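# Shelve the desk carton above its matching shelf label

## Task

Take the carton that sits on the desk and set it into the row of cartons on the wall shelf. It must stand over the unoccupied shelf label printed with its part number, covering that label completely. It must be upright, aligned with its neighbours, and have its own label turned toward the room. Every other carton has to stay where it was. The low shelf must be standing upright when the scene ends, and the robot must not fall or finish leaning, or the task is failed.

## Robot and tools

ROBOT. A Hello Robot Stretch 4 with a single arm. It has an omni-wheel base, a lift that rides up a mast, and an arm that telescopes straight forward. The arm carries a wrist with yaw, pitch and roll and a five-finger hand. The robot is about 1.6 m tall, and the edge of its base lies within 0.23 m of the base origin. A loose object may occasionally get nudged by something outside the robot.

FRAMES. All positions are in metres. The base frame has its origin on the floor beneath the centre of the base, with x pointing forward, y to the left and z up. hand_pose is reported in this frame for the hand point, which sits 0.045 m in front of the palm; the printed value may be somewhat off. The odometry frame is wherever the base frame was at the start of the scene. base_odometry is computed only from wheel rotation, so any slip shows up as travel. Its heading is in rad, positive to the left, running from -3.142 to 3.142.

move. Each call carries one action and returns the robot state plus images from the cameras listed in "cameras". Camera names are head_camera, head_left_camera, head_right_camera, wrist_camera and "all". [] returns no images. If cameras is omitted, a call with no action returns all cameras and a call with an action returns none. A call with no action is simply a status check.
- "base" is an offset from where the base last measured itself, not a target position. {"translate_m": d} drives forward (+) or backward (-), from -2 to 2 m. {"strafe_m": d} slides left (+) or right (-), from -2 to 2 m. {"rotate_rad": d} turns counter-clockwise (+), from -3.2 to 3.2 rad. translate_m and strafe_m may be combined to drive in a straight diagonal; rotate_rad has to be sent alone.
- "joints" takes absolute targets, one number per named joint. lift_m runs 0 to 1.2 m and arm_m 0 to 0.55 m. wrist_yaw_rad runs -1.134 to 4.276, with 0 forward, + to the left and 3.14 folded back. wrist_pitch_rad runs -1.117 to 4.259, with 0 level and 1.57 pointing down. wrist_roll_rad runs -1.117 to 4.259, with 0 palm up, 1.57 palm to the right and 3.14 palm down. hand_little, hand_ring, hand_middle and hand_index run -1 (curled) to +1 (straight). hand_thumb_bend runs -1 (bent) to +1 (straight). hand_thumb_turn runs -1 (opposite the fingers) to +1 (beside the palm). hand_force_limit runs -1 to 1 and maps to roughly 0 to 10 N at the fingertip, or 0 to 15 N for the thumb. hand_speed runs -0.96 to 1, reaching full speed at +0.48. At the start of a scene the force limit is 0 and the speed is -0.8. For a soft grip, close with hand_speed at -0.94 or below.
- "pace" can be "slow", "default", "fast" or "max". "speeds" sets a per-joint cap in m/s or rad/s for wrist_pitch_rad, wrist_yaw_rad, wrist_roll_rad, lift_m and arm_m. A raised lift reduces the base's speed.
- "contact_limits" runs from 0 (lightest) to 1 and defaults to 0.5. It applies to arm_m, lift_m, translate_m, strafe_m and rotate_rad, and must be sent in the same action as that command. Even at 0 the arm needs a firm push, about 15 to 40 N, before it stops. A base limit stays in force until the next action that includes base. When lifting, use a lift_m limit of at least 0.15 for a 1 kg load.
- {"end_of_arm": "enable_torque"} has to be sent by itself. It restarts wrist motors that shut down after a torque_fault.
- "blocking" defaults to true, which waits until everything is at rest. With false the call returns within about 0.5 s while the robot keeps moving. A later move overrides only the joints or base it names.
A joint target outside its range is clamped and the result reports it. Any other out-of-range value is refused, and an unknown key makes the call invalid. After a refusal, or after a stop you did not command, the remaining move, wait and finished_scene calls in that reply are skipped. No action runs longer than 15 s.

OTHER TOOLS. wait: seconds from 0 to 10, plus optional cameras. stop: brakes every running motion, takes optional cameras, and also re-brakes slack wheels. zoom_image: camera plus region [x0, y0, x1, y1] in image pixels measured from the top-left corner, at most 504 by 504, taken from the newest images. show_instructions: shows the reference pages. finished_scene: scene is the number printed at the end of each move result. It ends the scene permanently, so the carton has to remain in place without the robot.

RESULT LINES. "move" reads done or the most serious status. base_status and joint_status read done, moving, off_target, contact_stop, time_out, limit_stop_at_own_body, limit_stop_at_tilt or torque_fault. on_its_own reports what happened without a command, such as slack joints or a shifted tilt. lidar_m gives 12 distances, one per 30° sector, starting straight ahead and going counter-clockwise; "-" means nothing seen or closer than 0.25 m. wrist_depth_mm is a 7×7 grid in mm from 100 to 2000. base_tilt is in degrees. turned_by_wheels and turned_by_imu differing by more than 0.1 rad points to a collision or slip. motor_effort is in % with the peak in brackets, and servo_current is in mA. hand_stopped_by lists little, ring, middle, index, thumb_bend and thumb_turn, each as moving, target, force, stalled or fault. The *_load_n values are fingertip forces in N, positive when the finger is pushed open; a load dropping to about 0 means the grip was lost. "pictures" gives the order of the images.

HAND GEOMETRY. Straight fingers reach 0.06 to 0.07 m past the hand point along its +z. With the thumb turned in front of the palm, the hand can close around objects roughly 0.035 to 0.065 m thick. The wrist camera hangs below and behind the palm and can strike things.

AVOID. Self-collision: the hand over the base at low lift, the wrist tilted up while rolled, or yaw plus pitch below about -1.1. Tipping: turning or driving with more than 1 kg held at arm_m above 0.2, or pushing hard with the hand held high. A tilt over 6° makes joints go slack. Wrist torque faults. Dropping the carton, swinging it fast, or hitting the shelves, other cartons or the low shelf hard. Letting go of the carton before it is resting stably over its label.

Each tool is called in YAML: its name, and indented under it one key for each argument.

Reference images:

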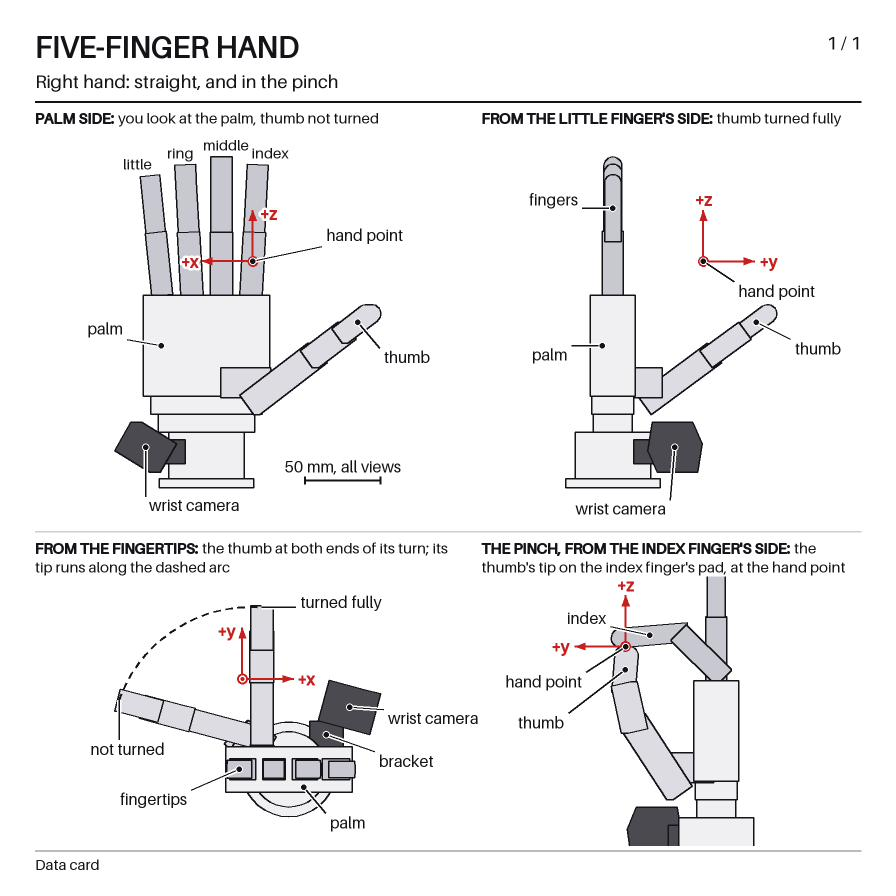

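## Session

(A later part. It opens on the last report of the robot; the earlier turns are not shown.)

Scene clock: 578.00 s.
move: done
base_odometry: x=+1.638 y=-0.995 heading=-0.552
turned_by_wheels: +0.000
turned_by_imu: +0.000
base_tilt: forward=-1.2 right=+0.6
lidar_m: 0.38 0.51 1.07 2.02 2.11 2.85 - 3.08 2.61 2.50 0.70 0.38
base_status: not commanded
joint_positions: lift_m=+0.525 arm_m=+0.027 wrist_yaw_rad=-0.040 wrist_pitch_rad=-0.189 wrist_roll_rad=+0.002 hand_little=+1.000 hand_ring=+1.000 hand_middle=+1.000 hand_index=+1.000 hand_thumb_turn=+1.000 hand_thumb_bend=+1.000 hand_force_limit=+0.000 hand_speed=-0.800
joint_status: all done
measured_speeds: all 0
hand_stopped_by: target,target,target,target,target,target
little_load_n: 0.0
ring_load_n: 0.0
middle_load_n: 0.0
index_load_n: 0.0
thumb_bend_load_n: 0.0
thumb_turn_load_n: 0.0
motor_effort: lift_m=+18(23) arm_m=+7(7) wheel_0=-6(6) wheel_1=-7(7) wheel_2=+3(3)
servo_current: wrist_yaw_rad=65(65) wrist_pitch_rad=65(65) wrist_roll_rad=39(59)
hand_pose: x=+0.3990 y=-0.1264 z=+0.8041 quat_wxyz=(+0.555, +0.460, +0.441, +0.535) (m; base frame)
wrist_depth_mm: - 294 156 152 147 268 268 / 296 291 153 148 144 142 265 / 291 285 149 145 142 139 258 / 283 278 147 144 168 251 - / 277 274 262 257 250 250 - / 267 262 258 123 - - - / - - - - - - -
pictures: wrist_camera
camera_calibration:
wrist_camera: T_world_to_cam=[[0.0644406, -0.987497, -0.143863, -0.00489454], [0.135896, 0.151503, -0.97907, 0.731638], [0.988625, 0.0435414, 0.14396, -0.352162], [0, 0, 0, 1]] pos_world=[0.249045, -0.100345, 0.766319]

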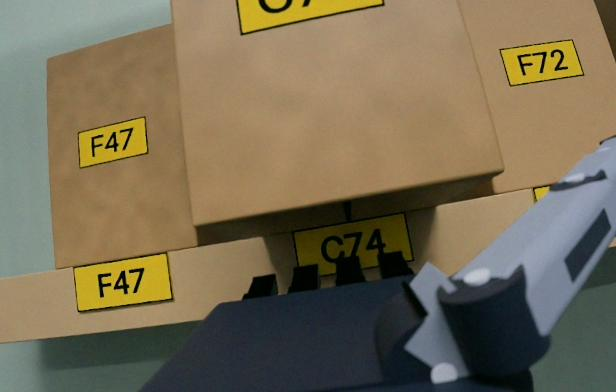

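move:
  base: {"translate_m": -0.12}
  joints: {"arm_m": 0.0, "lift_m": 0.51}

move:
  joints: {"lift_m": 0.65, "wrist_pitch_rad": 0.0, "wrist_yaw_rad": 0.0, "hand_speed": 0.0, "hand_little": -1, "hand_ring": -1, "hand_middle": -1, "hand_index": -1}
  cameras: ["wrist_camera", "head_right_camera", "head_left_camera"]

zoom_image:
  camera: "head_right_camera"
  region: [150, 300, 270, 420]

zoom_image:
  camera: "head_left_camera"
  region: [200, 290, 320, 410]

Scene clock: 585.13 s.
move: done
base_odometry: x=+1.536 y=-0.932 heading=-0.553
turned_by_wheels: -0.001
turned_by_imu: -0.001
base_tilt: forward=-1.1 right=+0.7
lidar_m: 0.49 0.63 1.20 2.01 2.10 2.88 - 3.11 2.63 2.51 0.88 0.51
base_status: done
joint_positions: lift_m=+0.510 arm_m=+0.001 wrist_yaw_rad=-0.040 wrist_pitch_rad=-0.189 wrist_roll_rad=+0.002 hand_little=+1.000 hand_ring=+1.000 hand_middle=+1.000 hand_index=+1.000 hand_thumb_turn=+1.000 hand_thumb_bend=+1.000 hand_force_limit=+0.000 hand_speed=-0.800
joint_status: all done
measured_speeds: all 0
hand_stopped_by: target,target,target,target,target,target
little_load_n: 0.0
ring_load_n: 0.0
middle_load_n: 0.0
index_load_n: 0.0
thumb_bend_load_n: 0.0
thumb_turn_load_n: 0.0
motor_effort: lift_m=+18(24) arm_m=-7(9) wheel_0=-4(12) wheel_1=-7(12) wheel_2=+2(12)
servo_current: wrist_yaw_rad=65(65) wrist_pitch_rad=46(65) wrist_roll_rad=52(65)
hand_pose: x=+0.3729 y=-0.1264 z=+0.7892 quat_wxyz=(+0.555, +0.460, +0.441, +0.535) (m; base frame)
wrist_depth_mm: - - - 309 301 424 418 / - - 439 301 298 418 415 / - 439 433 296 290 407 421 / - 430 427 293 325 397 - / - 415 410 402 394 392 - / 418 415 168 123 - - - / - - - - - - -
pictures: none

Scene clock: 586.77 s.
move: done
base_odometry: x=+1.536 y=-0.932 heading=-0.553
turned_by_wheels: +0.000
turned_by_imu: +0.000
base_tilt: forward=-1.2 right=+0.7
lidar_m: 0.50 0.62 1.25 2.03 2.10 2.89 - 3.07 2.60 2.49 0.87 0.52
base_status: not commanded
joint_positions: lift_m=+0.650 arm_m=+0.001 wrist_yaw_rad=-0.002 wrist_pitch_rad=+0.001 wrist_roll_rad=+0.002 hand_little=-1.000 hand_ring=-1.000 hand_middle=-1.000 hand_index=-1.000 hand_thumb_turn=+1.000 hand_thumb_bend=+1.000 hand_force_limit=+0.000 hand_speed=+0.000
joint_status: all done
measured_speeds: all 0
hand_stopped_by: target,target,target,target,target,target
little_load_n: 0.0
ring_load_n: 0.0
middle_load_n: 0.0
index_load_n: 0.0
thumb_bend_load_n: 0.0
thumb_turn_load_n: 0.0
motor_effort: lift_m=+24(31) arm_m=-7(7) wheel_0=-4(4) wheel_1=-6(7) wheel_2=+2(2)
servo_current: wrist_yaw_rad=20(72) wrist_pitch_rad=13(59) wrist_roll_rad=33(59)
hand_pose: x=+0.3928 y=-0.1189 z=+0.8879 quat_wxyz=(+0.500, +0.501, +0.499, +0.499) (m; base frame)
wrist_depth_mm: - - - - - - - / - - - 271 266 382 397 / - 407 402 273 268 384 404 / - 413 404 115 111 387 - / - 415 410 141 - 389 - / 477 415 143 122 - - - / - - - - - - -
pictures: head_left_camera, head_right_camera, wrist_camera
camera_calibration:
wrist_camera: T_world_to_cam=[[0.0718286, -0.984372, -0.160788, 0.0274133], [-0.0573566, 0.156861, -0.985954, 0.895995], [0.995766, 0.0800419, -0.0451931, -0.188792], [0, 0, 0, 1]] pos_world=[0.237415, -0.0984504, 0.879285]

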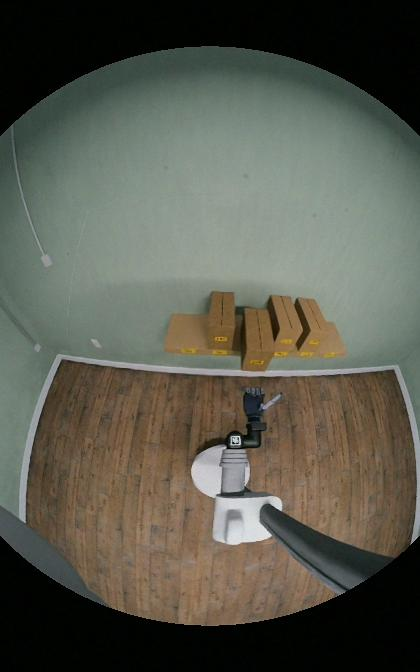

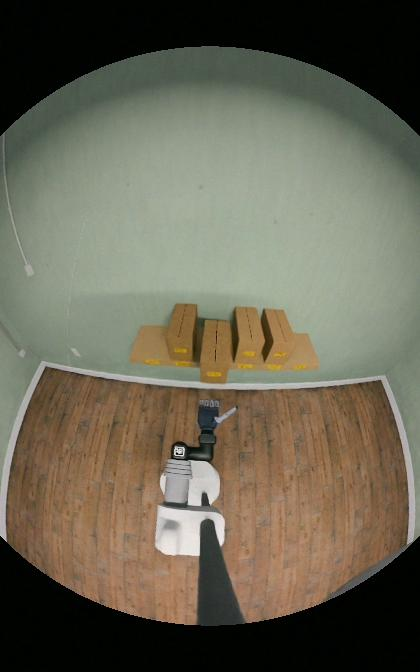

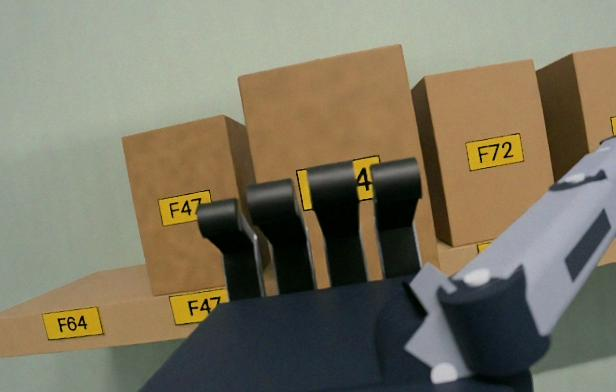

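Scaled by 4.200 from the camera's 420x672 image, which has a finer 600x960 frame.

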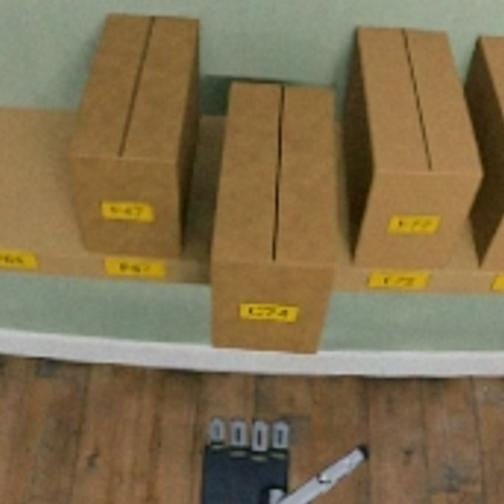

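Scaled by 4.200 from the camera's 420x672 image, which has a finer 600x960 frame.

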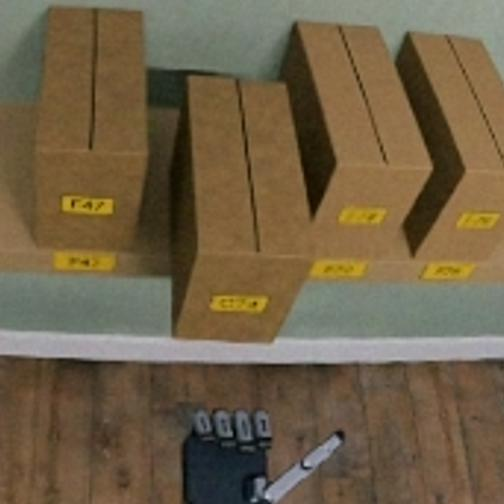

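move:
  base: {"strafe_m": -0.021}
  joints: {"arm_m": 0.085}

move:
  joints: {"arm_m": 0.19}
  speeds: {"arm_m": 0.04}
  contact_limits: {"arm_m": 0.2}
  cameras: ["wrist_camera", "head_right_camera", "head_left_camera"]

zoom_image:
  camera: "head_right_camera"
  region: [150, 300, 270, 420]

zoom_image:
  camera: "head_left_camera"
  region: [200, 290, 320, 410]

Scene clock: 600.00 s.
move: done
base_odometry: x=+1.525 y=-0.950 heading=-0.553
turned_by_wheels: +0.000
turned_by_imu: +0.000
base_tilt: forward=-1.2 right=+0.8
lidar_m: 0.48 0.63 1.22 2.04 2.11 2.90 - 3.09 2.60 2.45 0.88 0.54
base_status: done
joint_positions: lift_m=+0.650 arm_m=+0.085 wrist_yaw_rad=-0.002 wrist_pitch_rad=+0.001 wrist_roll_rad=+0.002 hand_little=-1.000 hand_ring=-1.000 hand_middle=-1.000 hand_index=-1.000 hand_thumb_turn=+1.000 hand_thumb_bend=+1.000 hand_force_limit=+0.000 hand_speed=+0.000
joint_status: all done
measured_speeds: all 0
hand_stopped_by: target,target,target,target,target,target
little_load_n: 0.0
ring_load_n: 0.0
middle_load_n: 0.0
index_load_n: 0.0
thumb_bend_load_n: 0.0
thumb_turn_load_n: 0.0
motor_effort: lift_m=+24(24) arm_m=+7(9) wheel_0=+2(16) wheel_1=-4(14) wheel_2=+0(2)
servo_current: wrist_yaw_rad=39(78) wrist_pitch_rad=33(46) wrist_roll_rad=46(59)
hand_pose: x=+0.4770 y=-0.1188 z=+0.8879 quat_wxyz=(+0.500, +0.501, +0.499, +0.500) (m; base frame)
wrist_depth_mm: - - 187 182 178 289 - / - - 189 183 179 293 289 / - 324 191 185 180 294 290 / - 327 193 115 111 297 - / - 329 322 142 142 - - / 410 334 324 122 - - - / 340 332 - - - - -
pictures: none

Scene clock: 603.00 s.
move: done
base_odometry: x=+1.525 y=-0.950 heading=-0.553
turned_by_wheels: +0.000
turned_by_imu: +0.000
base_tilt: forward=-1.0 right=+0.6
lidar_m: 0.56 0.63 1.22 2.04 2.14 2.88 - 3.09 2.60 2.47 0.88 0.63
base_status: not commanded
joint_positions: lift_m=+0.650 arm_m=+0.190 wrist_yaw_rad=-0.002 wrist_pitch_rad=+0.001 wrist_roll_rad=+0.002 hand_little=-1.000 hand_ring=-1.000 hand_middle=-1.000 hand_index=-1.000 hand_thumb_turn=+1.000 hand_thumb_bend=+1.000 hand_force_limit=+0.000 hand_speed=+0.000
joint_status: all done
measured_speeds: all 0
hand_stopped_by: target,target,target,target,target,target
little_load_n: 0.0
ring_load_n: 0.0
middle_load_n: 0.0
index_load_n: -0.5
thumb_bend_load_n: 0.0
thumb_turn_load_n: 0.0
motor_effort: lift_m=+24(24) arm_m=+7(10) wheel_0=+2(3) wheel_1=-3(4) wheel_2=+0(0)
servo_current: wrist_yaw_rad=39(91) wrist_pitch_rad=39(59) wrist_roll_rad=39(59)
contact_limits: arm_m 0.2
hand_pose: x=+0.5819 y=-0.1188 z=+0.8879 quat_wxyz=(+0.500, +0.501, +0.499, +0.500) (m; base frame)
wrist_depth_mm: - - 158 155 153 199 - / 213 231 159 156 153 200 199 / 214 228 160 158 154 202 200 / 217 240 161 115 111 203 - / 220 227 163 143 155 156 - / 220 220 164 123 - - - / 223 220 - - - - -
pictures: head_left_camera, head_right_camera, wrist_camera
camera_calibration:
wrist_camera: T_world_to_cam=[[0.0723185, -0.984331, -0.160816, 0.0136443], [-0.0574352, 0.156861, -0.985949, 0.906876], [0.995726, 0.0805388, -0.0451913, -0.377126], [0, 0, 0, 1]] pos_world=[0.426614, -0.0984493, 0.879285]

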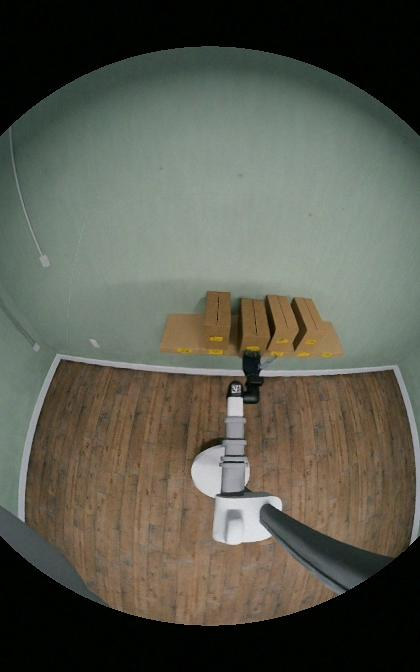

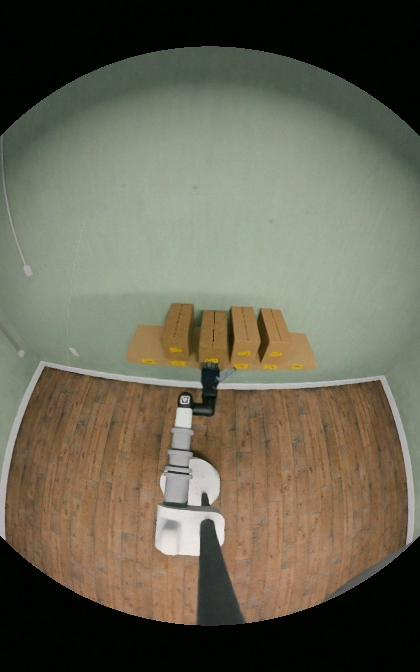

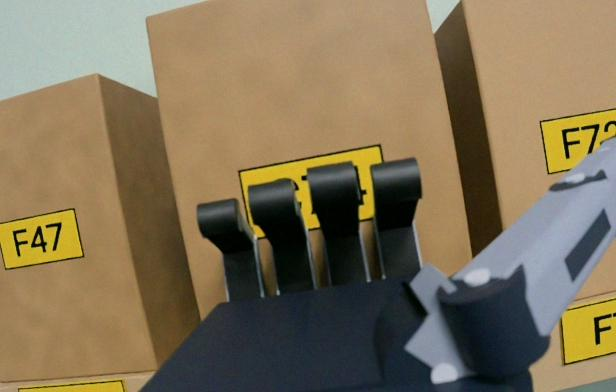

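Scaled by 4.200 from the camera's 420x672 image, which has a finer 600x960 frame.

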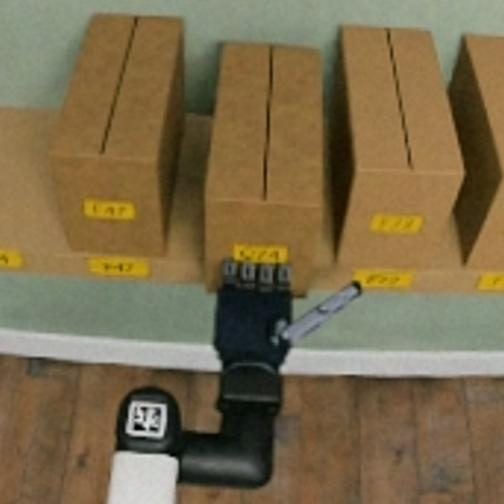

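Scaled by 4.200 from the camera's 420x672 image, which has a finer 600x960 frame.

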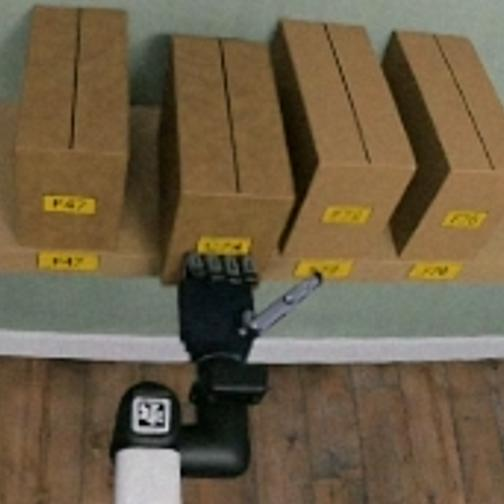

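move:
  base: {"translate_m": 0.032, "strafe_m": 0.0105}
  pace: "slow"
  cameras: ["wrist_camera", "head_right_camera", "head_left_camera"]

zoom_image:
  camera: "head_right_camera"
  region: [150, 300, 270, 420]

zoom_image:
  camera: "head_left_camera"
  region: [200, 290, 320, 410]

Scene clock: 618.00 s.
move: done
base_odometry: x=+1.558 y=-0.958 heading=-0.552
turned_by_wheels: +0.001
turned_by_imu: +0.000
base_tilt: forward=-1.1 right=+0.9
lidar_m: 0.56 0.61 1.20 2.03 2.12 2.90 - 3.08 2.60 2.49 0.85 0.62
base_status: done
joint_positions: lift_m=+0.650 arm_m=+0.190 wrist_yaw_rad=-0.002 wrist_pitch_rad=+0.001 wrist_roll_rad=+0.002 hand_little=-1.000 hand_ring=-1.000 hand_middle=-1.000 hand_index=-1.000 hand_thumb_turn=+1.000 hand_thumb_bend=+1.000 hand_force_limit=+0.000 hand_speed=+0.000
joint_status: not commanded
measured_speeds: all 0
hand_stopped_by: target,target,target,target,target,target
little_load_n: 0.0
ring_load_n: -0.5
middle_load_n: 0.0
index_load_n: -1.0
thumb_bend_load_n: 0.0
thumb_turn_load_n: 0.0
motor_effort: lift_m=+23(24) arm_m=+8(8) wheel_0=+5(9) wheel_1=+7(10) wheel_2=-5(11)
servo_current: wrist_yaw_rad=39(65) wrist_pitch_rad=33(59) wrist_roll_rad=39(65)
contact_limits: arm_m 0.2
hand_pose: x=+0.5819 y=-0.1188 z=+0.8879 quat_wxyz=(+0.500, +0.501, +0.499, +0.500) (m; base frame)
wrist_depth_mm: - - 159 156 152 191 - / 180 212 160 156 153 196 - / 182 217 162 158 154 198 - / 183 215 163 115 111 210 - / 185 200 165 143 155 155 - / 187 186 167 123 - - - / 189 187 - - - - -
pictures: head_left_camera, head_right_camera, wrist_camera
camera_calibration:
wrist_camera: T_world_to_cam=[[0.0723185, -0.984331, -0.160816, 0.0136443], [-0.0574352, 0.156861, -0.985949, 0.906876], [0.995726, 0.0805388, -0.0451913, -0.377126], [0, 0, 0, 1]] pos_world=[0.426614, -0.0984493, 0.879285]

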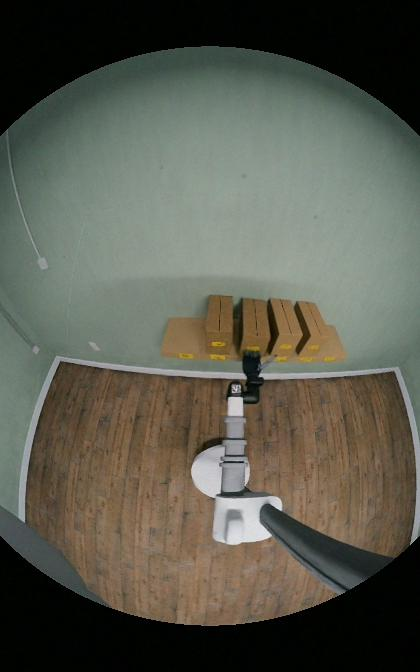

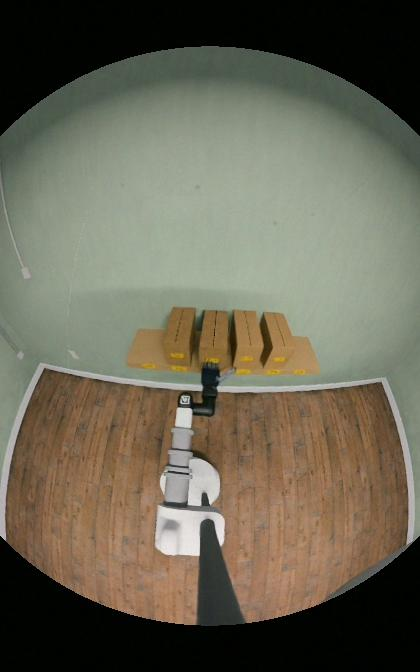

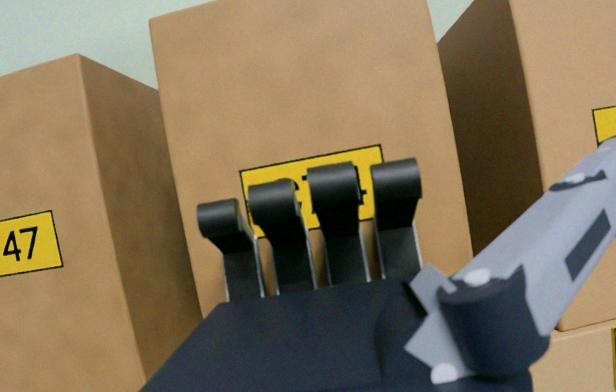

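Scaled by 4.200 from the camera's 420x672 image, which has a finer 600x960 frame.

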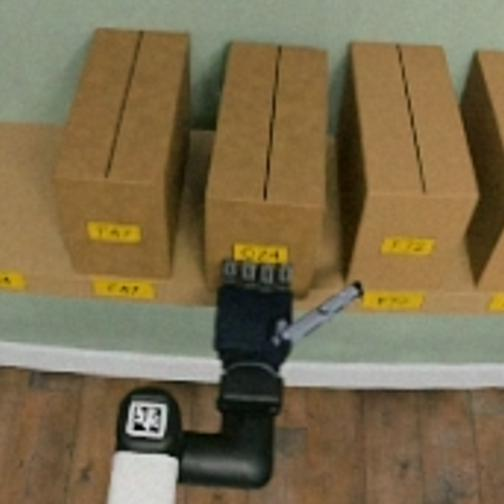

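Scaled by 4.200 from the camera's 420x672 image, which has a finer 600x960 frame.

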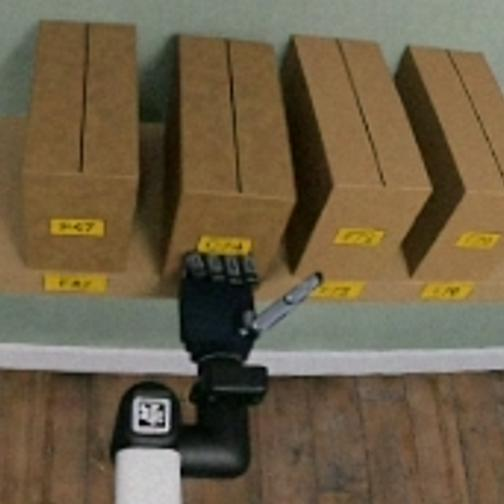

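move:
  joints: {"arm_m": 0.180}

move:
  base: {"strafe_m": -0.018}
  joints: {"wrist_yaw_rad": 0.02}
  pace: "slow"

move:
  joints: {"arm_m": 0.199}
  speeds: {"arm_m": 0.03}
  contact_limits: {"arm_m": 0.2}
  cameras: ["wrist_camera", "head_right_camera", "head_left_camera"]

zoom_image:
  camera: "head_right_camera"
  region: [150, 300, 270, 420]

zoom_image:
  camera: "head_left_camera"
  region: [200, 290, 320, 410]

Scene clock: 629.93 s.
move: done
base_odometry: x=+1.558 y=-0.958 heading=-0.552
turned_by_wheels: +0.000
turned_by_imu: +0.000
base_tilt: forward=-1.3 right=+0.6
lidar_m: 0.56 0.60 1.17 2.03 2.12 2.91 - 3.09 2.60 2.48 0.87 0.61
base_status: not commanded
joint_positions: lift_m=+0.650 arm_m=+0.180 wrist_yaw_rad=-0.002 wrist_pitch_rad=+0.001 wrist_roll_rad=+0.002 hand_little=-1.000 hand_ring=-1.000 hand_middle=-1.000 hand_index=-1.000 hand_thumb_turn=+1.000 hand_thumb_bend=+1.000 hand_force_limit=+0.000 hand_speed=+0.000
joint_status: all done
measured_speeds: all 0
hand_stopped_by: target,target,target,target,target,target
little_load_n: 0.0
ring_load_n: 0.0
middle_load_n: 0.0
index_load_n: 0.0
thumb_bend_load_n: 0.0
thumb_turn_load_n: 0.0
motor_effort: lift_m=+24(24) arm_m=-7(9) wheel_0=+5(5) wheel_1=+7(7) wheel_2=-5(5)
servo_current: wrist_yaw_rad=46(72) wrist_pitch_rad=46(46) wrist_roll_rad=52(65)
hand_pose: x=+0.5724 y=-0.1188 z=+0.8879 quat_wxyz=(+0.500, +0.501, +0.499, +0.500) (m; base frame)
wrist_depth_mm: - - 167 162 156 201 - / 191 202 168 163 158 206 173 / 193 206 170 165 160 208 - / 195 199 174 115 111 206 - / 197 195 245 143 143 160 - / 199 197 224 123 - - - / 202 198 - - - - -
pictures: none

Scene clock: 631.00 s.
move: done
base_odometry: x=+1.549 y=-0.973 heading=-0.552
turned_by_wheels: +0.000
turned_by_imu: +0.000
base_tilt: forward=-1.2 right=+0.7
lidar_m: 0.56 0.61 1.20 2.03 2.15 2.92 - 3.10 2.58 2.45 0.86 0.61
base_status: done
joint_positions: lift_m=+0.650 arm_m=+0.180 wrist_yaw_rad=+0.018 wrist_pitch_rad=+0.001 wrist_roll_rad=+0.002 hand_little=-1.000 hand_ring=-1.000 hand_middle=-1.000 hand_index=-1.000 hand_thumb_turn=+1.000 hand_thumb_bend=+1.000 hand_force_limit=+0.000 hand_speed=+0.000
joint_status: all done
measured_speeds: all 0
hand_stopped_by: target,target,target,target,target,target
little_load_n: 0.0
ring_load_n: 0.0
middle_load_n: 0.0
index_load_n: 0.0
thumb_bend_load_n: 0.0
thumb_turn_load_n: 0.0
motor_effort: lift_m=+23(24) arm_m=-7(7) wheel_0=+6(14) wheel_1=-8(12) wheel_2=+0(4)
servo_current: wrist_yaw_rad=39(72) wrist_pitch_rad=20(52) wrist_roll_rad=59(59)
hand_pose: x=+0.5747 y=-0.1144 z=+0.8879 quat_wxyz=(+0.495, +0.496, +0.504, +0.504) (m; base frame)
wrist_depth_mm: - - 166 161 157 183 - / 191 173 167 162 158 190 - / 193 213 170 164 159 217 - / 195 213 171 115 111 220 - / 197 216 150 142 143 - - / 200 206 175 123 - - - / 202 198 - - - - -
pictures: none

Scene clock: 632.00 s.
move: done
base_odometry: x=+1.549 y=-0.973 heading=-0.552
turned_by_wheels: +0.000
turned_by_imu: +0.000
base_tilt: forward=-1.0 right=+0.7
lidar_m: 0.55 0.61 1.17 2.05 2.15 2.90 - 3.08 2.58 2.46 0.85 0.61
base_status: not commanded
joint_positions: lift_m=+0.650 arm_m=+0.199 wrist_yaw_rad=+0.018 wrist_pitch_rad=+0.001 wrist_roll_rad=+0.002 hand_little=-1.000 hand_ring=-1.000 hand_middle=-1.000 hand_index=-1.000 hand_thumb_turn=+1.000 hand_thumb_bend=+1.000 hand_force_limit=+0.000 hand_speed=+0.000
joint_status: all done
measured_speeds: all 0
hand_stopped_by: target,target,target,target,target,target
little_load_n: 0.0
ring_load_n: 0.0
middle_load_n: 0.0
index_load_n: -0.5
thumb_bend_load_n: 0.0
thumb_turn_load_n: 0.0
motor_effort: lift_m=+24(24) arm_m=+7(9) wheel_0=+6(6) wheel_1=-8(8) wheel_2=+0(0)
servo_current: wrist_yaw_rad=59(65) wrist_pitch_rad=39(39) wrist_roll_rad=46(59)
contact_limits: arm_m 0.2
hand_pose: x=+0.5932 y=-0.1144 z=+0.8879 quat_wxyz=(+0.495, +0.496, +0.504, +0.504) (m; base frame)
wrist_depth_mm: - 161 159 156 153 185 - / 177 208 160 156 154 197 - / 175 213 162 158 154 200 - / 175 210 163 115 110 201 - / 177 211 165 143 155 - - / 179 210 144 123 - - - / 180 196 - - - - -
pictures: head_left_camera, head_right_camera, wrist_camera
camera_calibration:
wrist_camera: T_world_to_cam=[[0.0914896, -0.982729, -0.160849, 0.00597216], [-0.0604857, 0.155744, -0.985944, 0.908513], [0.993967, 0.0999327, -0.0451921, -0.385425], [0, 0, 0, 1]] pos_world=[0.437505, -0.09711, 0.879285]

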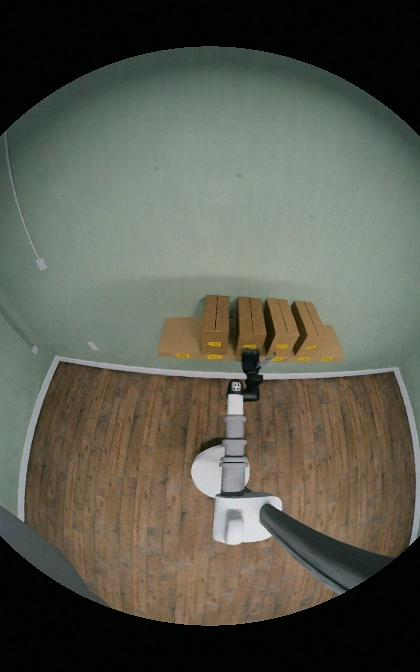

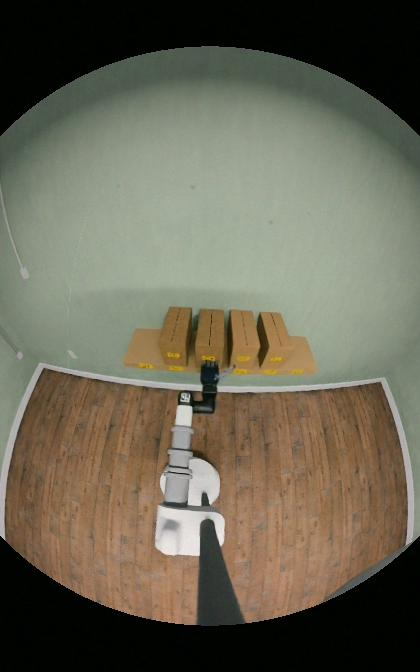

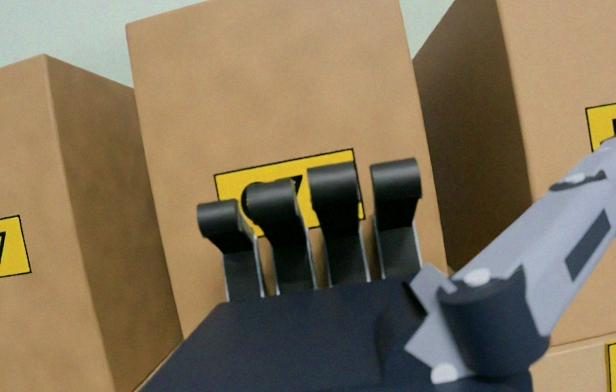

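Scaled by 4.200 from the camera's 420x672 image, which has a finer 600x960 frame.

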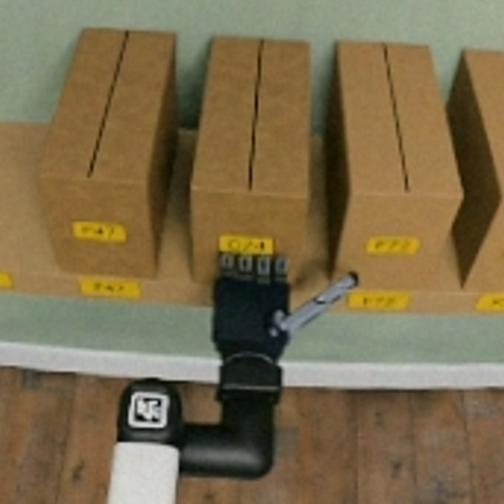

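Scaled by 4.200 from the camera's 420x672 image, which has a finer 600x960 frame.

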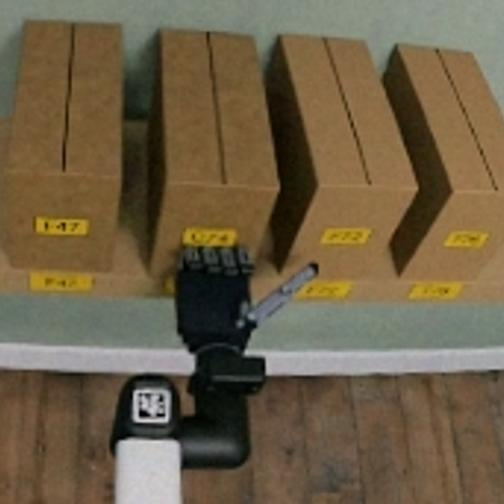

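move:
  joints: {"arm_m": 0.170}

move:
  base: {"strafe_m": -0.032}
  joints: {"wrist_yaw_rad": 0.122}
  pace: "slow"

move:
  joints: {"arm_m": 0.190}
  speeds: {"arm_m": 0.03}
  contact_limits: {"arm_m": 0.2}
  cameras: ["wrist_camera", "head_right_camera", "head_left_camera"]

zoom_image:
  camera: "head_right_camera"
  region: [150, 300, 270, 420]

zoom_image:
  camera: "head_left_camera"
  region: [200, 290, 320, 410]

Scene clock: 652.30 s.
move: done
base_odometry: x=+1.549 y=-0.973 heading=-0.552
turned_by_wheels: +0.000
turned_by_imu: +0.000
base_tilt: forward=-1.3 right=+0.7
lidar_m: 0.56 0.60 1.19 2.05 2.14 2.91 - 3.08 2.58 2.46 0.83 0.60
base_status: not commanded
joint_positions: lift_m=+0.650 arm_m=+0.170 wrist_yaw_rad=+0.018 wrist_pitch_rad=+0.001 wrist_roll_rad=+0.002 hand_little=-1.000 hand_ring=-1.000 hand_middle=-1.000 hand_index=-1.000 hand_thumb_turn=+1.000 hand_thumb_bend=+1.000 hand_force_limit=+0.000 hand_speed=+0.000
joint_status: all done
measured_speeds: all 0
hand_stopped_by: target,target,target,target,target,target
little_load_n: 0.0
ring_load_n: 0.0
middle_load_n: 0.0
index_load_n: 0.0
thumb_bend_load_n: 0.0
thumb_turn_load_n: 0.0
motor_effort: lift_m=+24(24) arm_m=-7(9) wheel_0=+6(6) wheel_1=-8(8) wheel_2=+0(0)
servo_current: wrist_yaw_rad=59(59) wrist_pitch_rad=33(46) wrist_roll_rad=46(59)
hand_pose: x=+0.5647 y=-0.1144 z=+0.8879 quat_wxyz=(+0.495, +0.496, +0.504, +0.505) (m; base frame)
wrist_depth_mm: - - 186 182 178 187 - / 202 215 188 183 179 203 - / 204 236 190 185 181 215 - / 205 224 192 115 111 217 - / 208 216 195 142 142 271 - / 212 208 196 122 - - - / 213 210 - - - - -
pictures: none

Scene clock: 653.63 s.
move: done
base_odometry: x=+1.532 y=-1.000 heading=-0.553
turned_by_wheels: +0.000
turned_by_imu: +0.000
base_tilt: forward=-1.1 right=+0.7
lidar_m: 0.56 0.59 1.18 2.09 2.17 2.95 - 3.07 2.55 2.42 0.84 0.61
base_status: done
joint_positions: lift_m=+0.650 arm_m=+0.170 wrist_yaw_rad=+0.120 wrist_pitch_rad=+0.001 wrist_roll_rad=+0.002 hand_little=-1.000 hand_ring=-1.000 hand_middle=-1.000 hand_index=-1.000 hand_thumb_turn=+1.000 hand_thumb_bend=+1.000 hand_force_limit=+0.000 hand_speed=+0.000
joint_status: all done
measured_speeds: all 0
hand_stopped_by: target,target,target,target,target,target
little_load_n: 0.0
ring_load_n: 0.0
middle_load_n: 0.0
index_load_n: 0.0
thumb_bend_load_n: 0.0
thumb_turn_load_n: 0.0
motor_effort: lift_m=+24(24) arm_m=-7(7) wheel_0=+6(13) wheel_1=-8(11) wheel_2=+0(2)
servo_current: wrist_yaw_rad=20(72) wrist_pitch_rad=26(52) wrist_roll_rad=39(65)
hand_pose: x=+0.5752 y=-0.0910 z=+0.8879 quat_wxyz=(+0.468, +0.470, +0.529, +0.529) (m; base frame)
wrist_depth_mm: - - 181 174 - 185 - / 210 217 183 176 168 196 - / 213 232 187 177 170 212 - / 216 229 190 115 111 218 - / 220 220 193 142 142 306 - / 224 216 195 123 - - - / 228 219 - - - - -
pictures: none

Scene clock: 654.67 s.
move: done
base_odometry: x=+1.532 y=-1.000 heading=-0.553
turned_by_wheels: +0.000
turned_by_imu: +0.000
base_tilt: forward=-1.0 right=+0.9
lidar_m: 0.57 0.60 1.20 2.09 2.18 2.97 - 3.08 2.55 2.43 0.87 0.60
base_status: not commanded
joint_positions: lift_m=+0.650 arm_m=+0.190 wrist_yaw_rad=+0.120 wrist_pitch_rad=+0.001 wrist_roll_rad=+0.002 hand_little=-1.000 hand_ring=-1.000 hand_middle=-1.000 hand_index=-1.000 hand_thumb_turn=+1.000 hand_thumb_bend=+1.000 hand_force_limit=+0.000 hand_speed=+0.000
joint_status: all done
measured_speeds: all 0
hand_stopped_by: target,target,target,target,target,target
little_load_n: 0.0
ring_load_n: 0.0
middle_load_n: 0.0
index_load_n: -0.5
thumb_bend_load_n: 0.0
thumb_turn_load_n: 0.0
motor_effort: lift_m=+24(24) arm_m=+7(9) wheel_0=+6(6) wheel_1=-8(8) wheel_2=+0(0)
servo_current: wrist_yaw_rad=46(59) wrist_pitch_rad=26(59) wrist_roll_rad=39(52)
contact_limits: arm_m 0.2
hand_pose: x=+0.5947 y=-0.0910 z=+0.8879 quat_wxyz=(+0.468, +0.470, +0.529, +0.529) (m; base frame)
wrist_depth_mm: - - 163 157 152 181 - / 189 173 167 159 154 174 - / 191 218 168 161 155 198 - / 191 213 170 115 110 200 - / 195 220 171 142 155 - - / 198 215 174 123 - - - / 200 203 - - - - -
pictures: head_left_camera, head_right_camera, wrist_camera
camera_calibration:
wrist_camera: T_world_to_cam=[[0.191613, -0.968207, -0.160812, -0.0293911], [-0.0761023, 0.148698, -0.98595, 0.913607], [0.978516, 0.201159, -0.0451904, -0.370853], [0, 0, 0, 1]] pos_world=[0.438045, -0.0897074, 0.879285]

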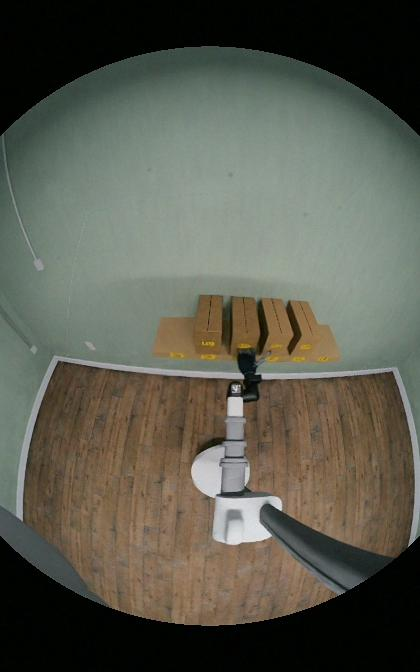

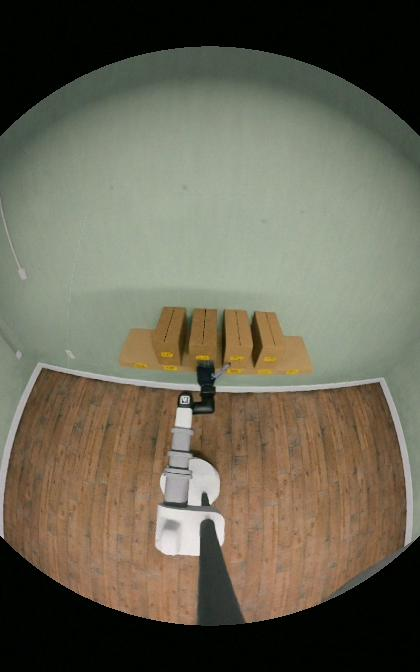

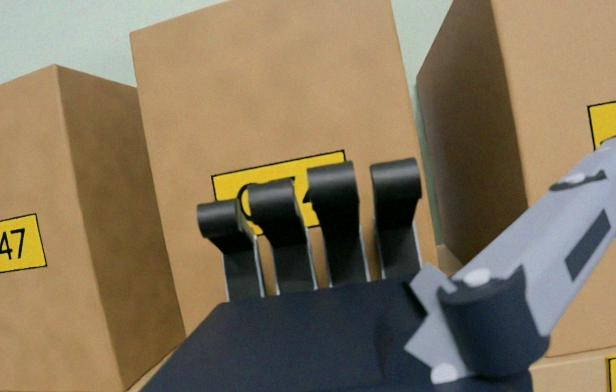

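Scaled by 4.200 from the camera's 420x672 image, which has a finer 600x960 frame.

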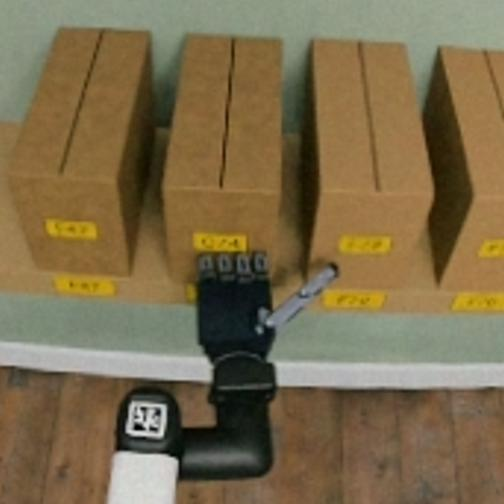

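Scaled by 4.200 from the camera's 420x672 image, which has a finer 600x960 frame.

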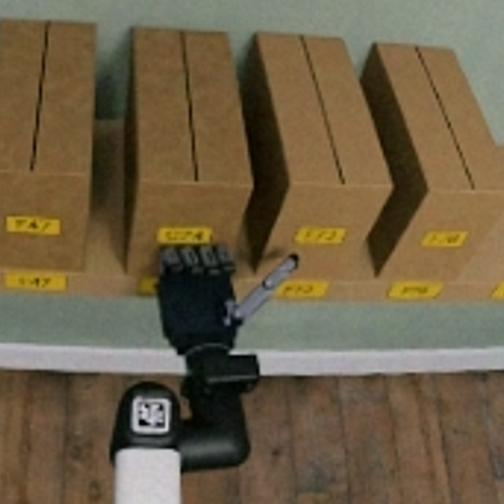

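move:
  joints: {"arm_m": 0.170}

move:
  base: {"strafe_m": 0.024}
  joints: {"wrist_yaw_rad": 0.02}
  pace: "slow"

move:
  joints: {"arm_m": 0.202}
  speeds: {"arm_m": 0.03}
  contact_limits: {"arm_m": 0.2}
  cameras: ["wrist_camera", "head_right_camera", "head_left_camera"]

zoom_image:
  camera: "head_right_camera"
  region: [150, 300, 270, 420]

zoom_image:
  camera: "head_left_camera"
  region: [200, 290, 320, 410]

Scene clock: 670.60 s.
move: done
base_odometry: x=+1.532 y=-1.000 heading=-0.553
turned_by_wheels: +0.000
turned_by_imu: +0.000
base_tilt: forward=-1.3 right=+0.9
lidar_m: 0.57 0.59 1.19 2.08 2.17 2.95 - 3.07 2.53 2.44 0.85 0.61
base_status: not commanded
joint_positions: lift_m=+0.650 arm_m=+0.170 wrist_yaw_rad=+0.120 wrist_pitch_rad=+0.001 wrist_roll_rad=+0.002 hand_little=-1.000 hand_ring=-1.000 hand_middle=-1.000 hand_index=-1.000 hand_thumb_turn=+1.000 hand_thumb_bend=+1.000 hand_force_limit=+0.000 hand_speed=+0.000
joint_status: all done
measured_speeds: all 0
hand_stopped_by: target,target,target,target,target,target
little_load_n: 0.0
ring_load_n: 0.0
middle_load_n: 0.0
index_load_n: 0.0
thumb_bend_load_n: 0.0
thumb_turn_load_n: 0.0
motor_effort: lift_m=+24(24) arm_m=-7(9) wheel_0=+6(6) wheel_1=-8(8) wheel_2=+0(0)
servo_current: wrist_yaw_rad=46(65) wrist_pitch_rad=20(52) wrist_roll_rad=59(59)
hand_pose: x=+0.5752 y=-0.0910 z=+0.8879 quat_wxyz=(+0.468, +0.470, +0.529, +0.529) (m; base frame)
wrist_depth_mm: - - 182 176 170 174 - / 208 221 186 178 172 181 - / 212 236 188 180 173 211 - / 216 235 190 115 111 205 - / 218 224 194 142 142 290 - / 222 216 196 122 - - - / 225 217 - - - - -
pictures: none

Scene clock: 671.80 s.
move: done
base_odometry: x=+1.544 y=-0.980 heading=-0.553
turned_by_wheels: +0.000
turned_by_imu: +0.000
base_tilt: forward=-1.3 right=+0.9
lidar_m: 0.56 0.60 1.17 2.07 2.16 2.93 - 3.07 2.53 2.47 0.86 0.60
base_status: done
joint_positions: lift_m=+0.650 arm_m=+0.170 wrist_yaw_rad=+0.022 wrist_pitch_rad=+0.001 wrist_roll_rad=+0.002 hand_little=-1.000 hand_ring=-1.000 hand_middle=-1.000 hand_index=-1.000 hand_thumb_turn=+1.000 hand_thumb_bend=+1.000 hand_force_limit=+0.000 hand_speed=+0.000
joint_status: all done
measured_speeds: all 0
hand_stopped_by: target,target,target,target,target,target
little_load_n: 0.0
ring_load_n: 0.0
middle_load_n: 0.0
index_load_n: 0.0
thumb_bend_load_n: 0.0
thumb_turn_load_n: 0.0
motor_effort: lift_m=+23(24) arm_m=-6(7) wheel_0=-6(10) wheel_1=+8(11) wheel_2=+0(2)
servo_current: wrist_yaw_rad=33(78) wrist_pitch_rad=13(46) wrist_roll_rad=52(65)
hand_pose: x=+0.5651 y=-0.1135 z=+0.8879 quat_wxyz=(+0.494, +0.495, +0.505, +0.505) (m; base frame)
wrist_depth_mm: - - 185 181 176 189 - / 204 240 187 182 177 207 175 / 206 242 190 184 179 224 - / 209 222 192 115 111 222 - / 211 216 194 142 142 - - / 214 210 250 122 - - - / 216 211 - - - - -
pictures: none

Scene clock: 673.23 s.
move: done
base_odometry: x=+1.544 y=-0.980 heading=-0.553
turned_by_wheels: +0.000
turned_by_imu: +0.000
base_tilt: forward=-1.0 right=+0.7
lidar_m: 0.57 0.57 1.20 2.05 2.16 2.91 - 3.08 2.58 2.47 0.83 0.61
base_status: not commanded
joint_positions: lift_m=+0.650 arm_m=+0.202 wrist_yaw_rad=+0.022 wrist_pitch_rad=+0.001 wrist_roll_rad=+0.002 hand_little=-1.000 hand_ring=-1.000 hand_middle=-1.000 hand_index=-1.000 hand_thumb_turn=+1.000 hand_thumb_bend=+1.000 hand_force_limit=+0.000 hand_speed=+0.000
joint_status: all done
measured_speeds: all 0
hand_stopped_by: target,target,target,target,target,target
little_load_n: 0.0
ring_load_n: 0.0
middle_load_n: 0.0
index_load_n: 0.0
thumb_bend_load_n: 0.0
thumb_turn_load_n: 0.0
motor_effort: lift_m=+24(24) arm_m=+7(10) wheel_0=-5(6) wheel_1=+8(8) wheel_2=+0(0)
servo_current: wrist_yaw_rad=26(65) wrist_pitch_rad=20(46) wrist_roll_rad=46(59)
contact_limits: arm_m 0.2
hand_pose: x=+0.5967 y=-0.1135 z=+0.8879 quat_wxyz=(+0.494, +0.495, +0.505, +0.505) (m; base frame)
wrist_depth_mm: - 159 158 155 153 187 - / 180 211 159 156 154 181 - / 174 217 160 158 155 192 - / 173 225 161 115 111 197 - / 175 223 163 143 156 202 - / 176 213 164 123 - - - / 178 200 - - - - -
pictures: head_left_camera, head_right_camera, wrist_camera
camera_calibration:
wrist_camera: T_world_to_cam=[[0.0957394, -0.982331, -0.160808, 0.0040933], [-0.0611535, 0.155441, -0.985951, 0.908941], [0.993526, 0.104228, -0.0451912, -0.388223], [0, 0, 0, 1]] pos_world=[0.440903, -0.0968015, 0.879285]

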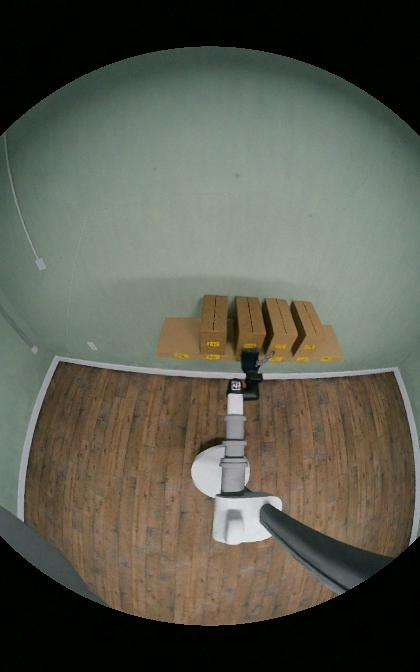

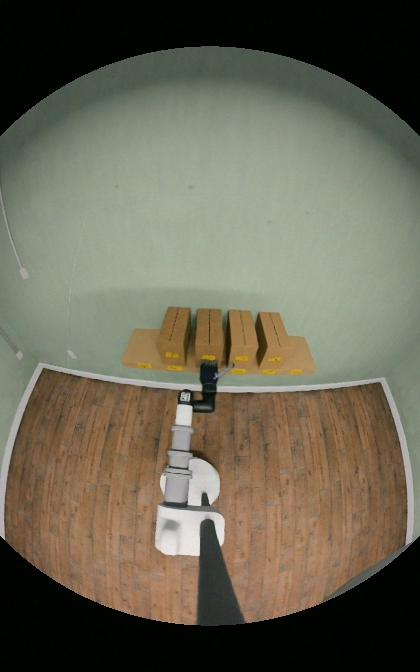

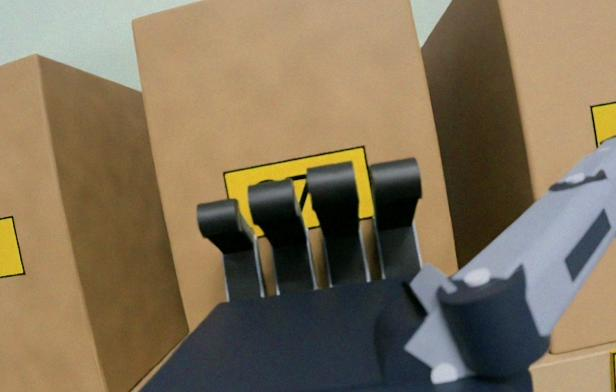

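Scaled by 4.200 from the camera's 420x672 image, which has a finer 600x960 frame.

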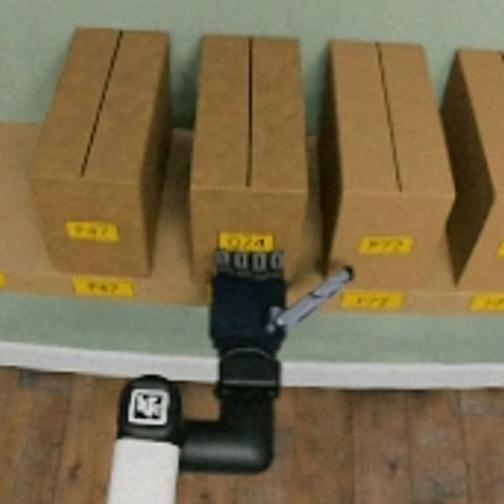

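Scaled by 4.200 from the camera's 420x672 image, which has a finer 600x960 frame.

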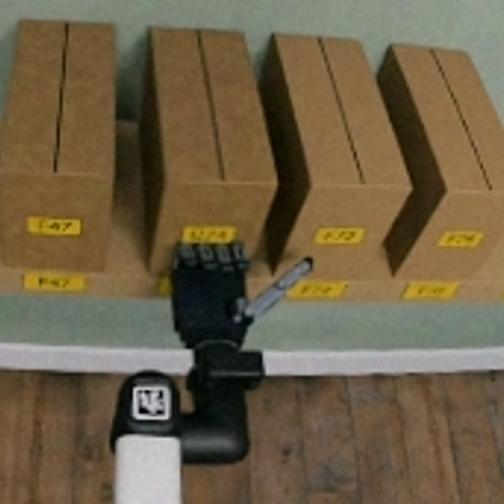

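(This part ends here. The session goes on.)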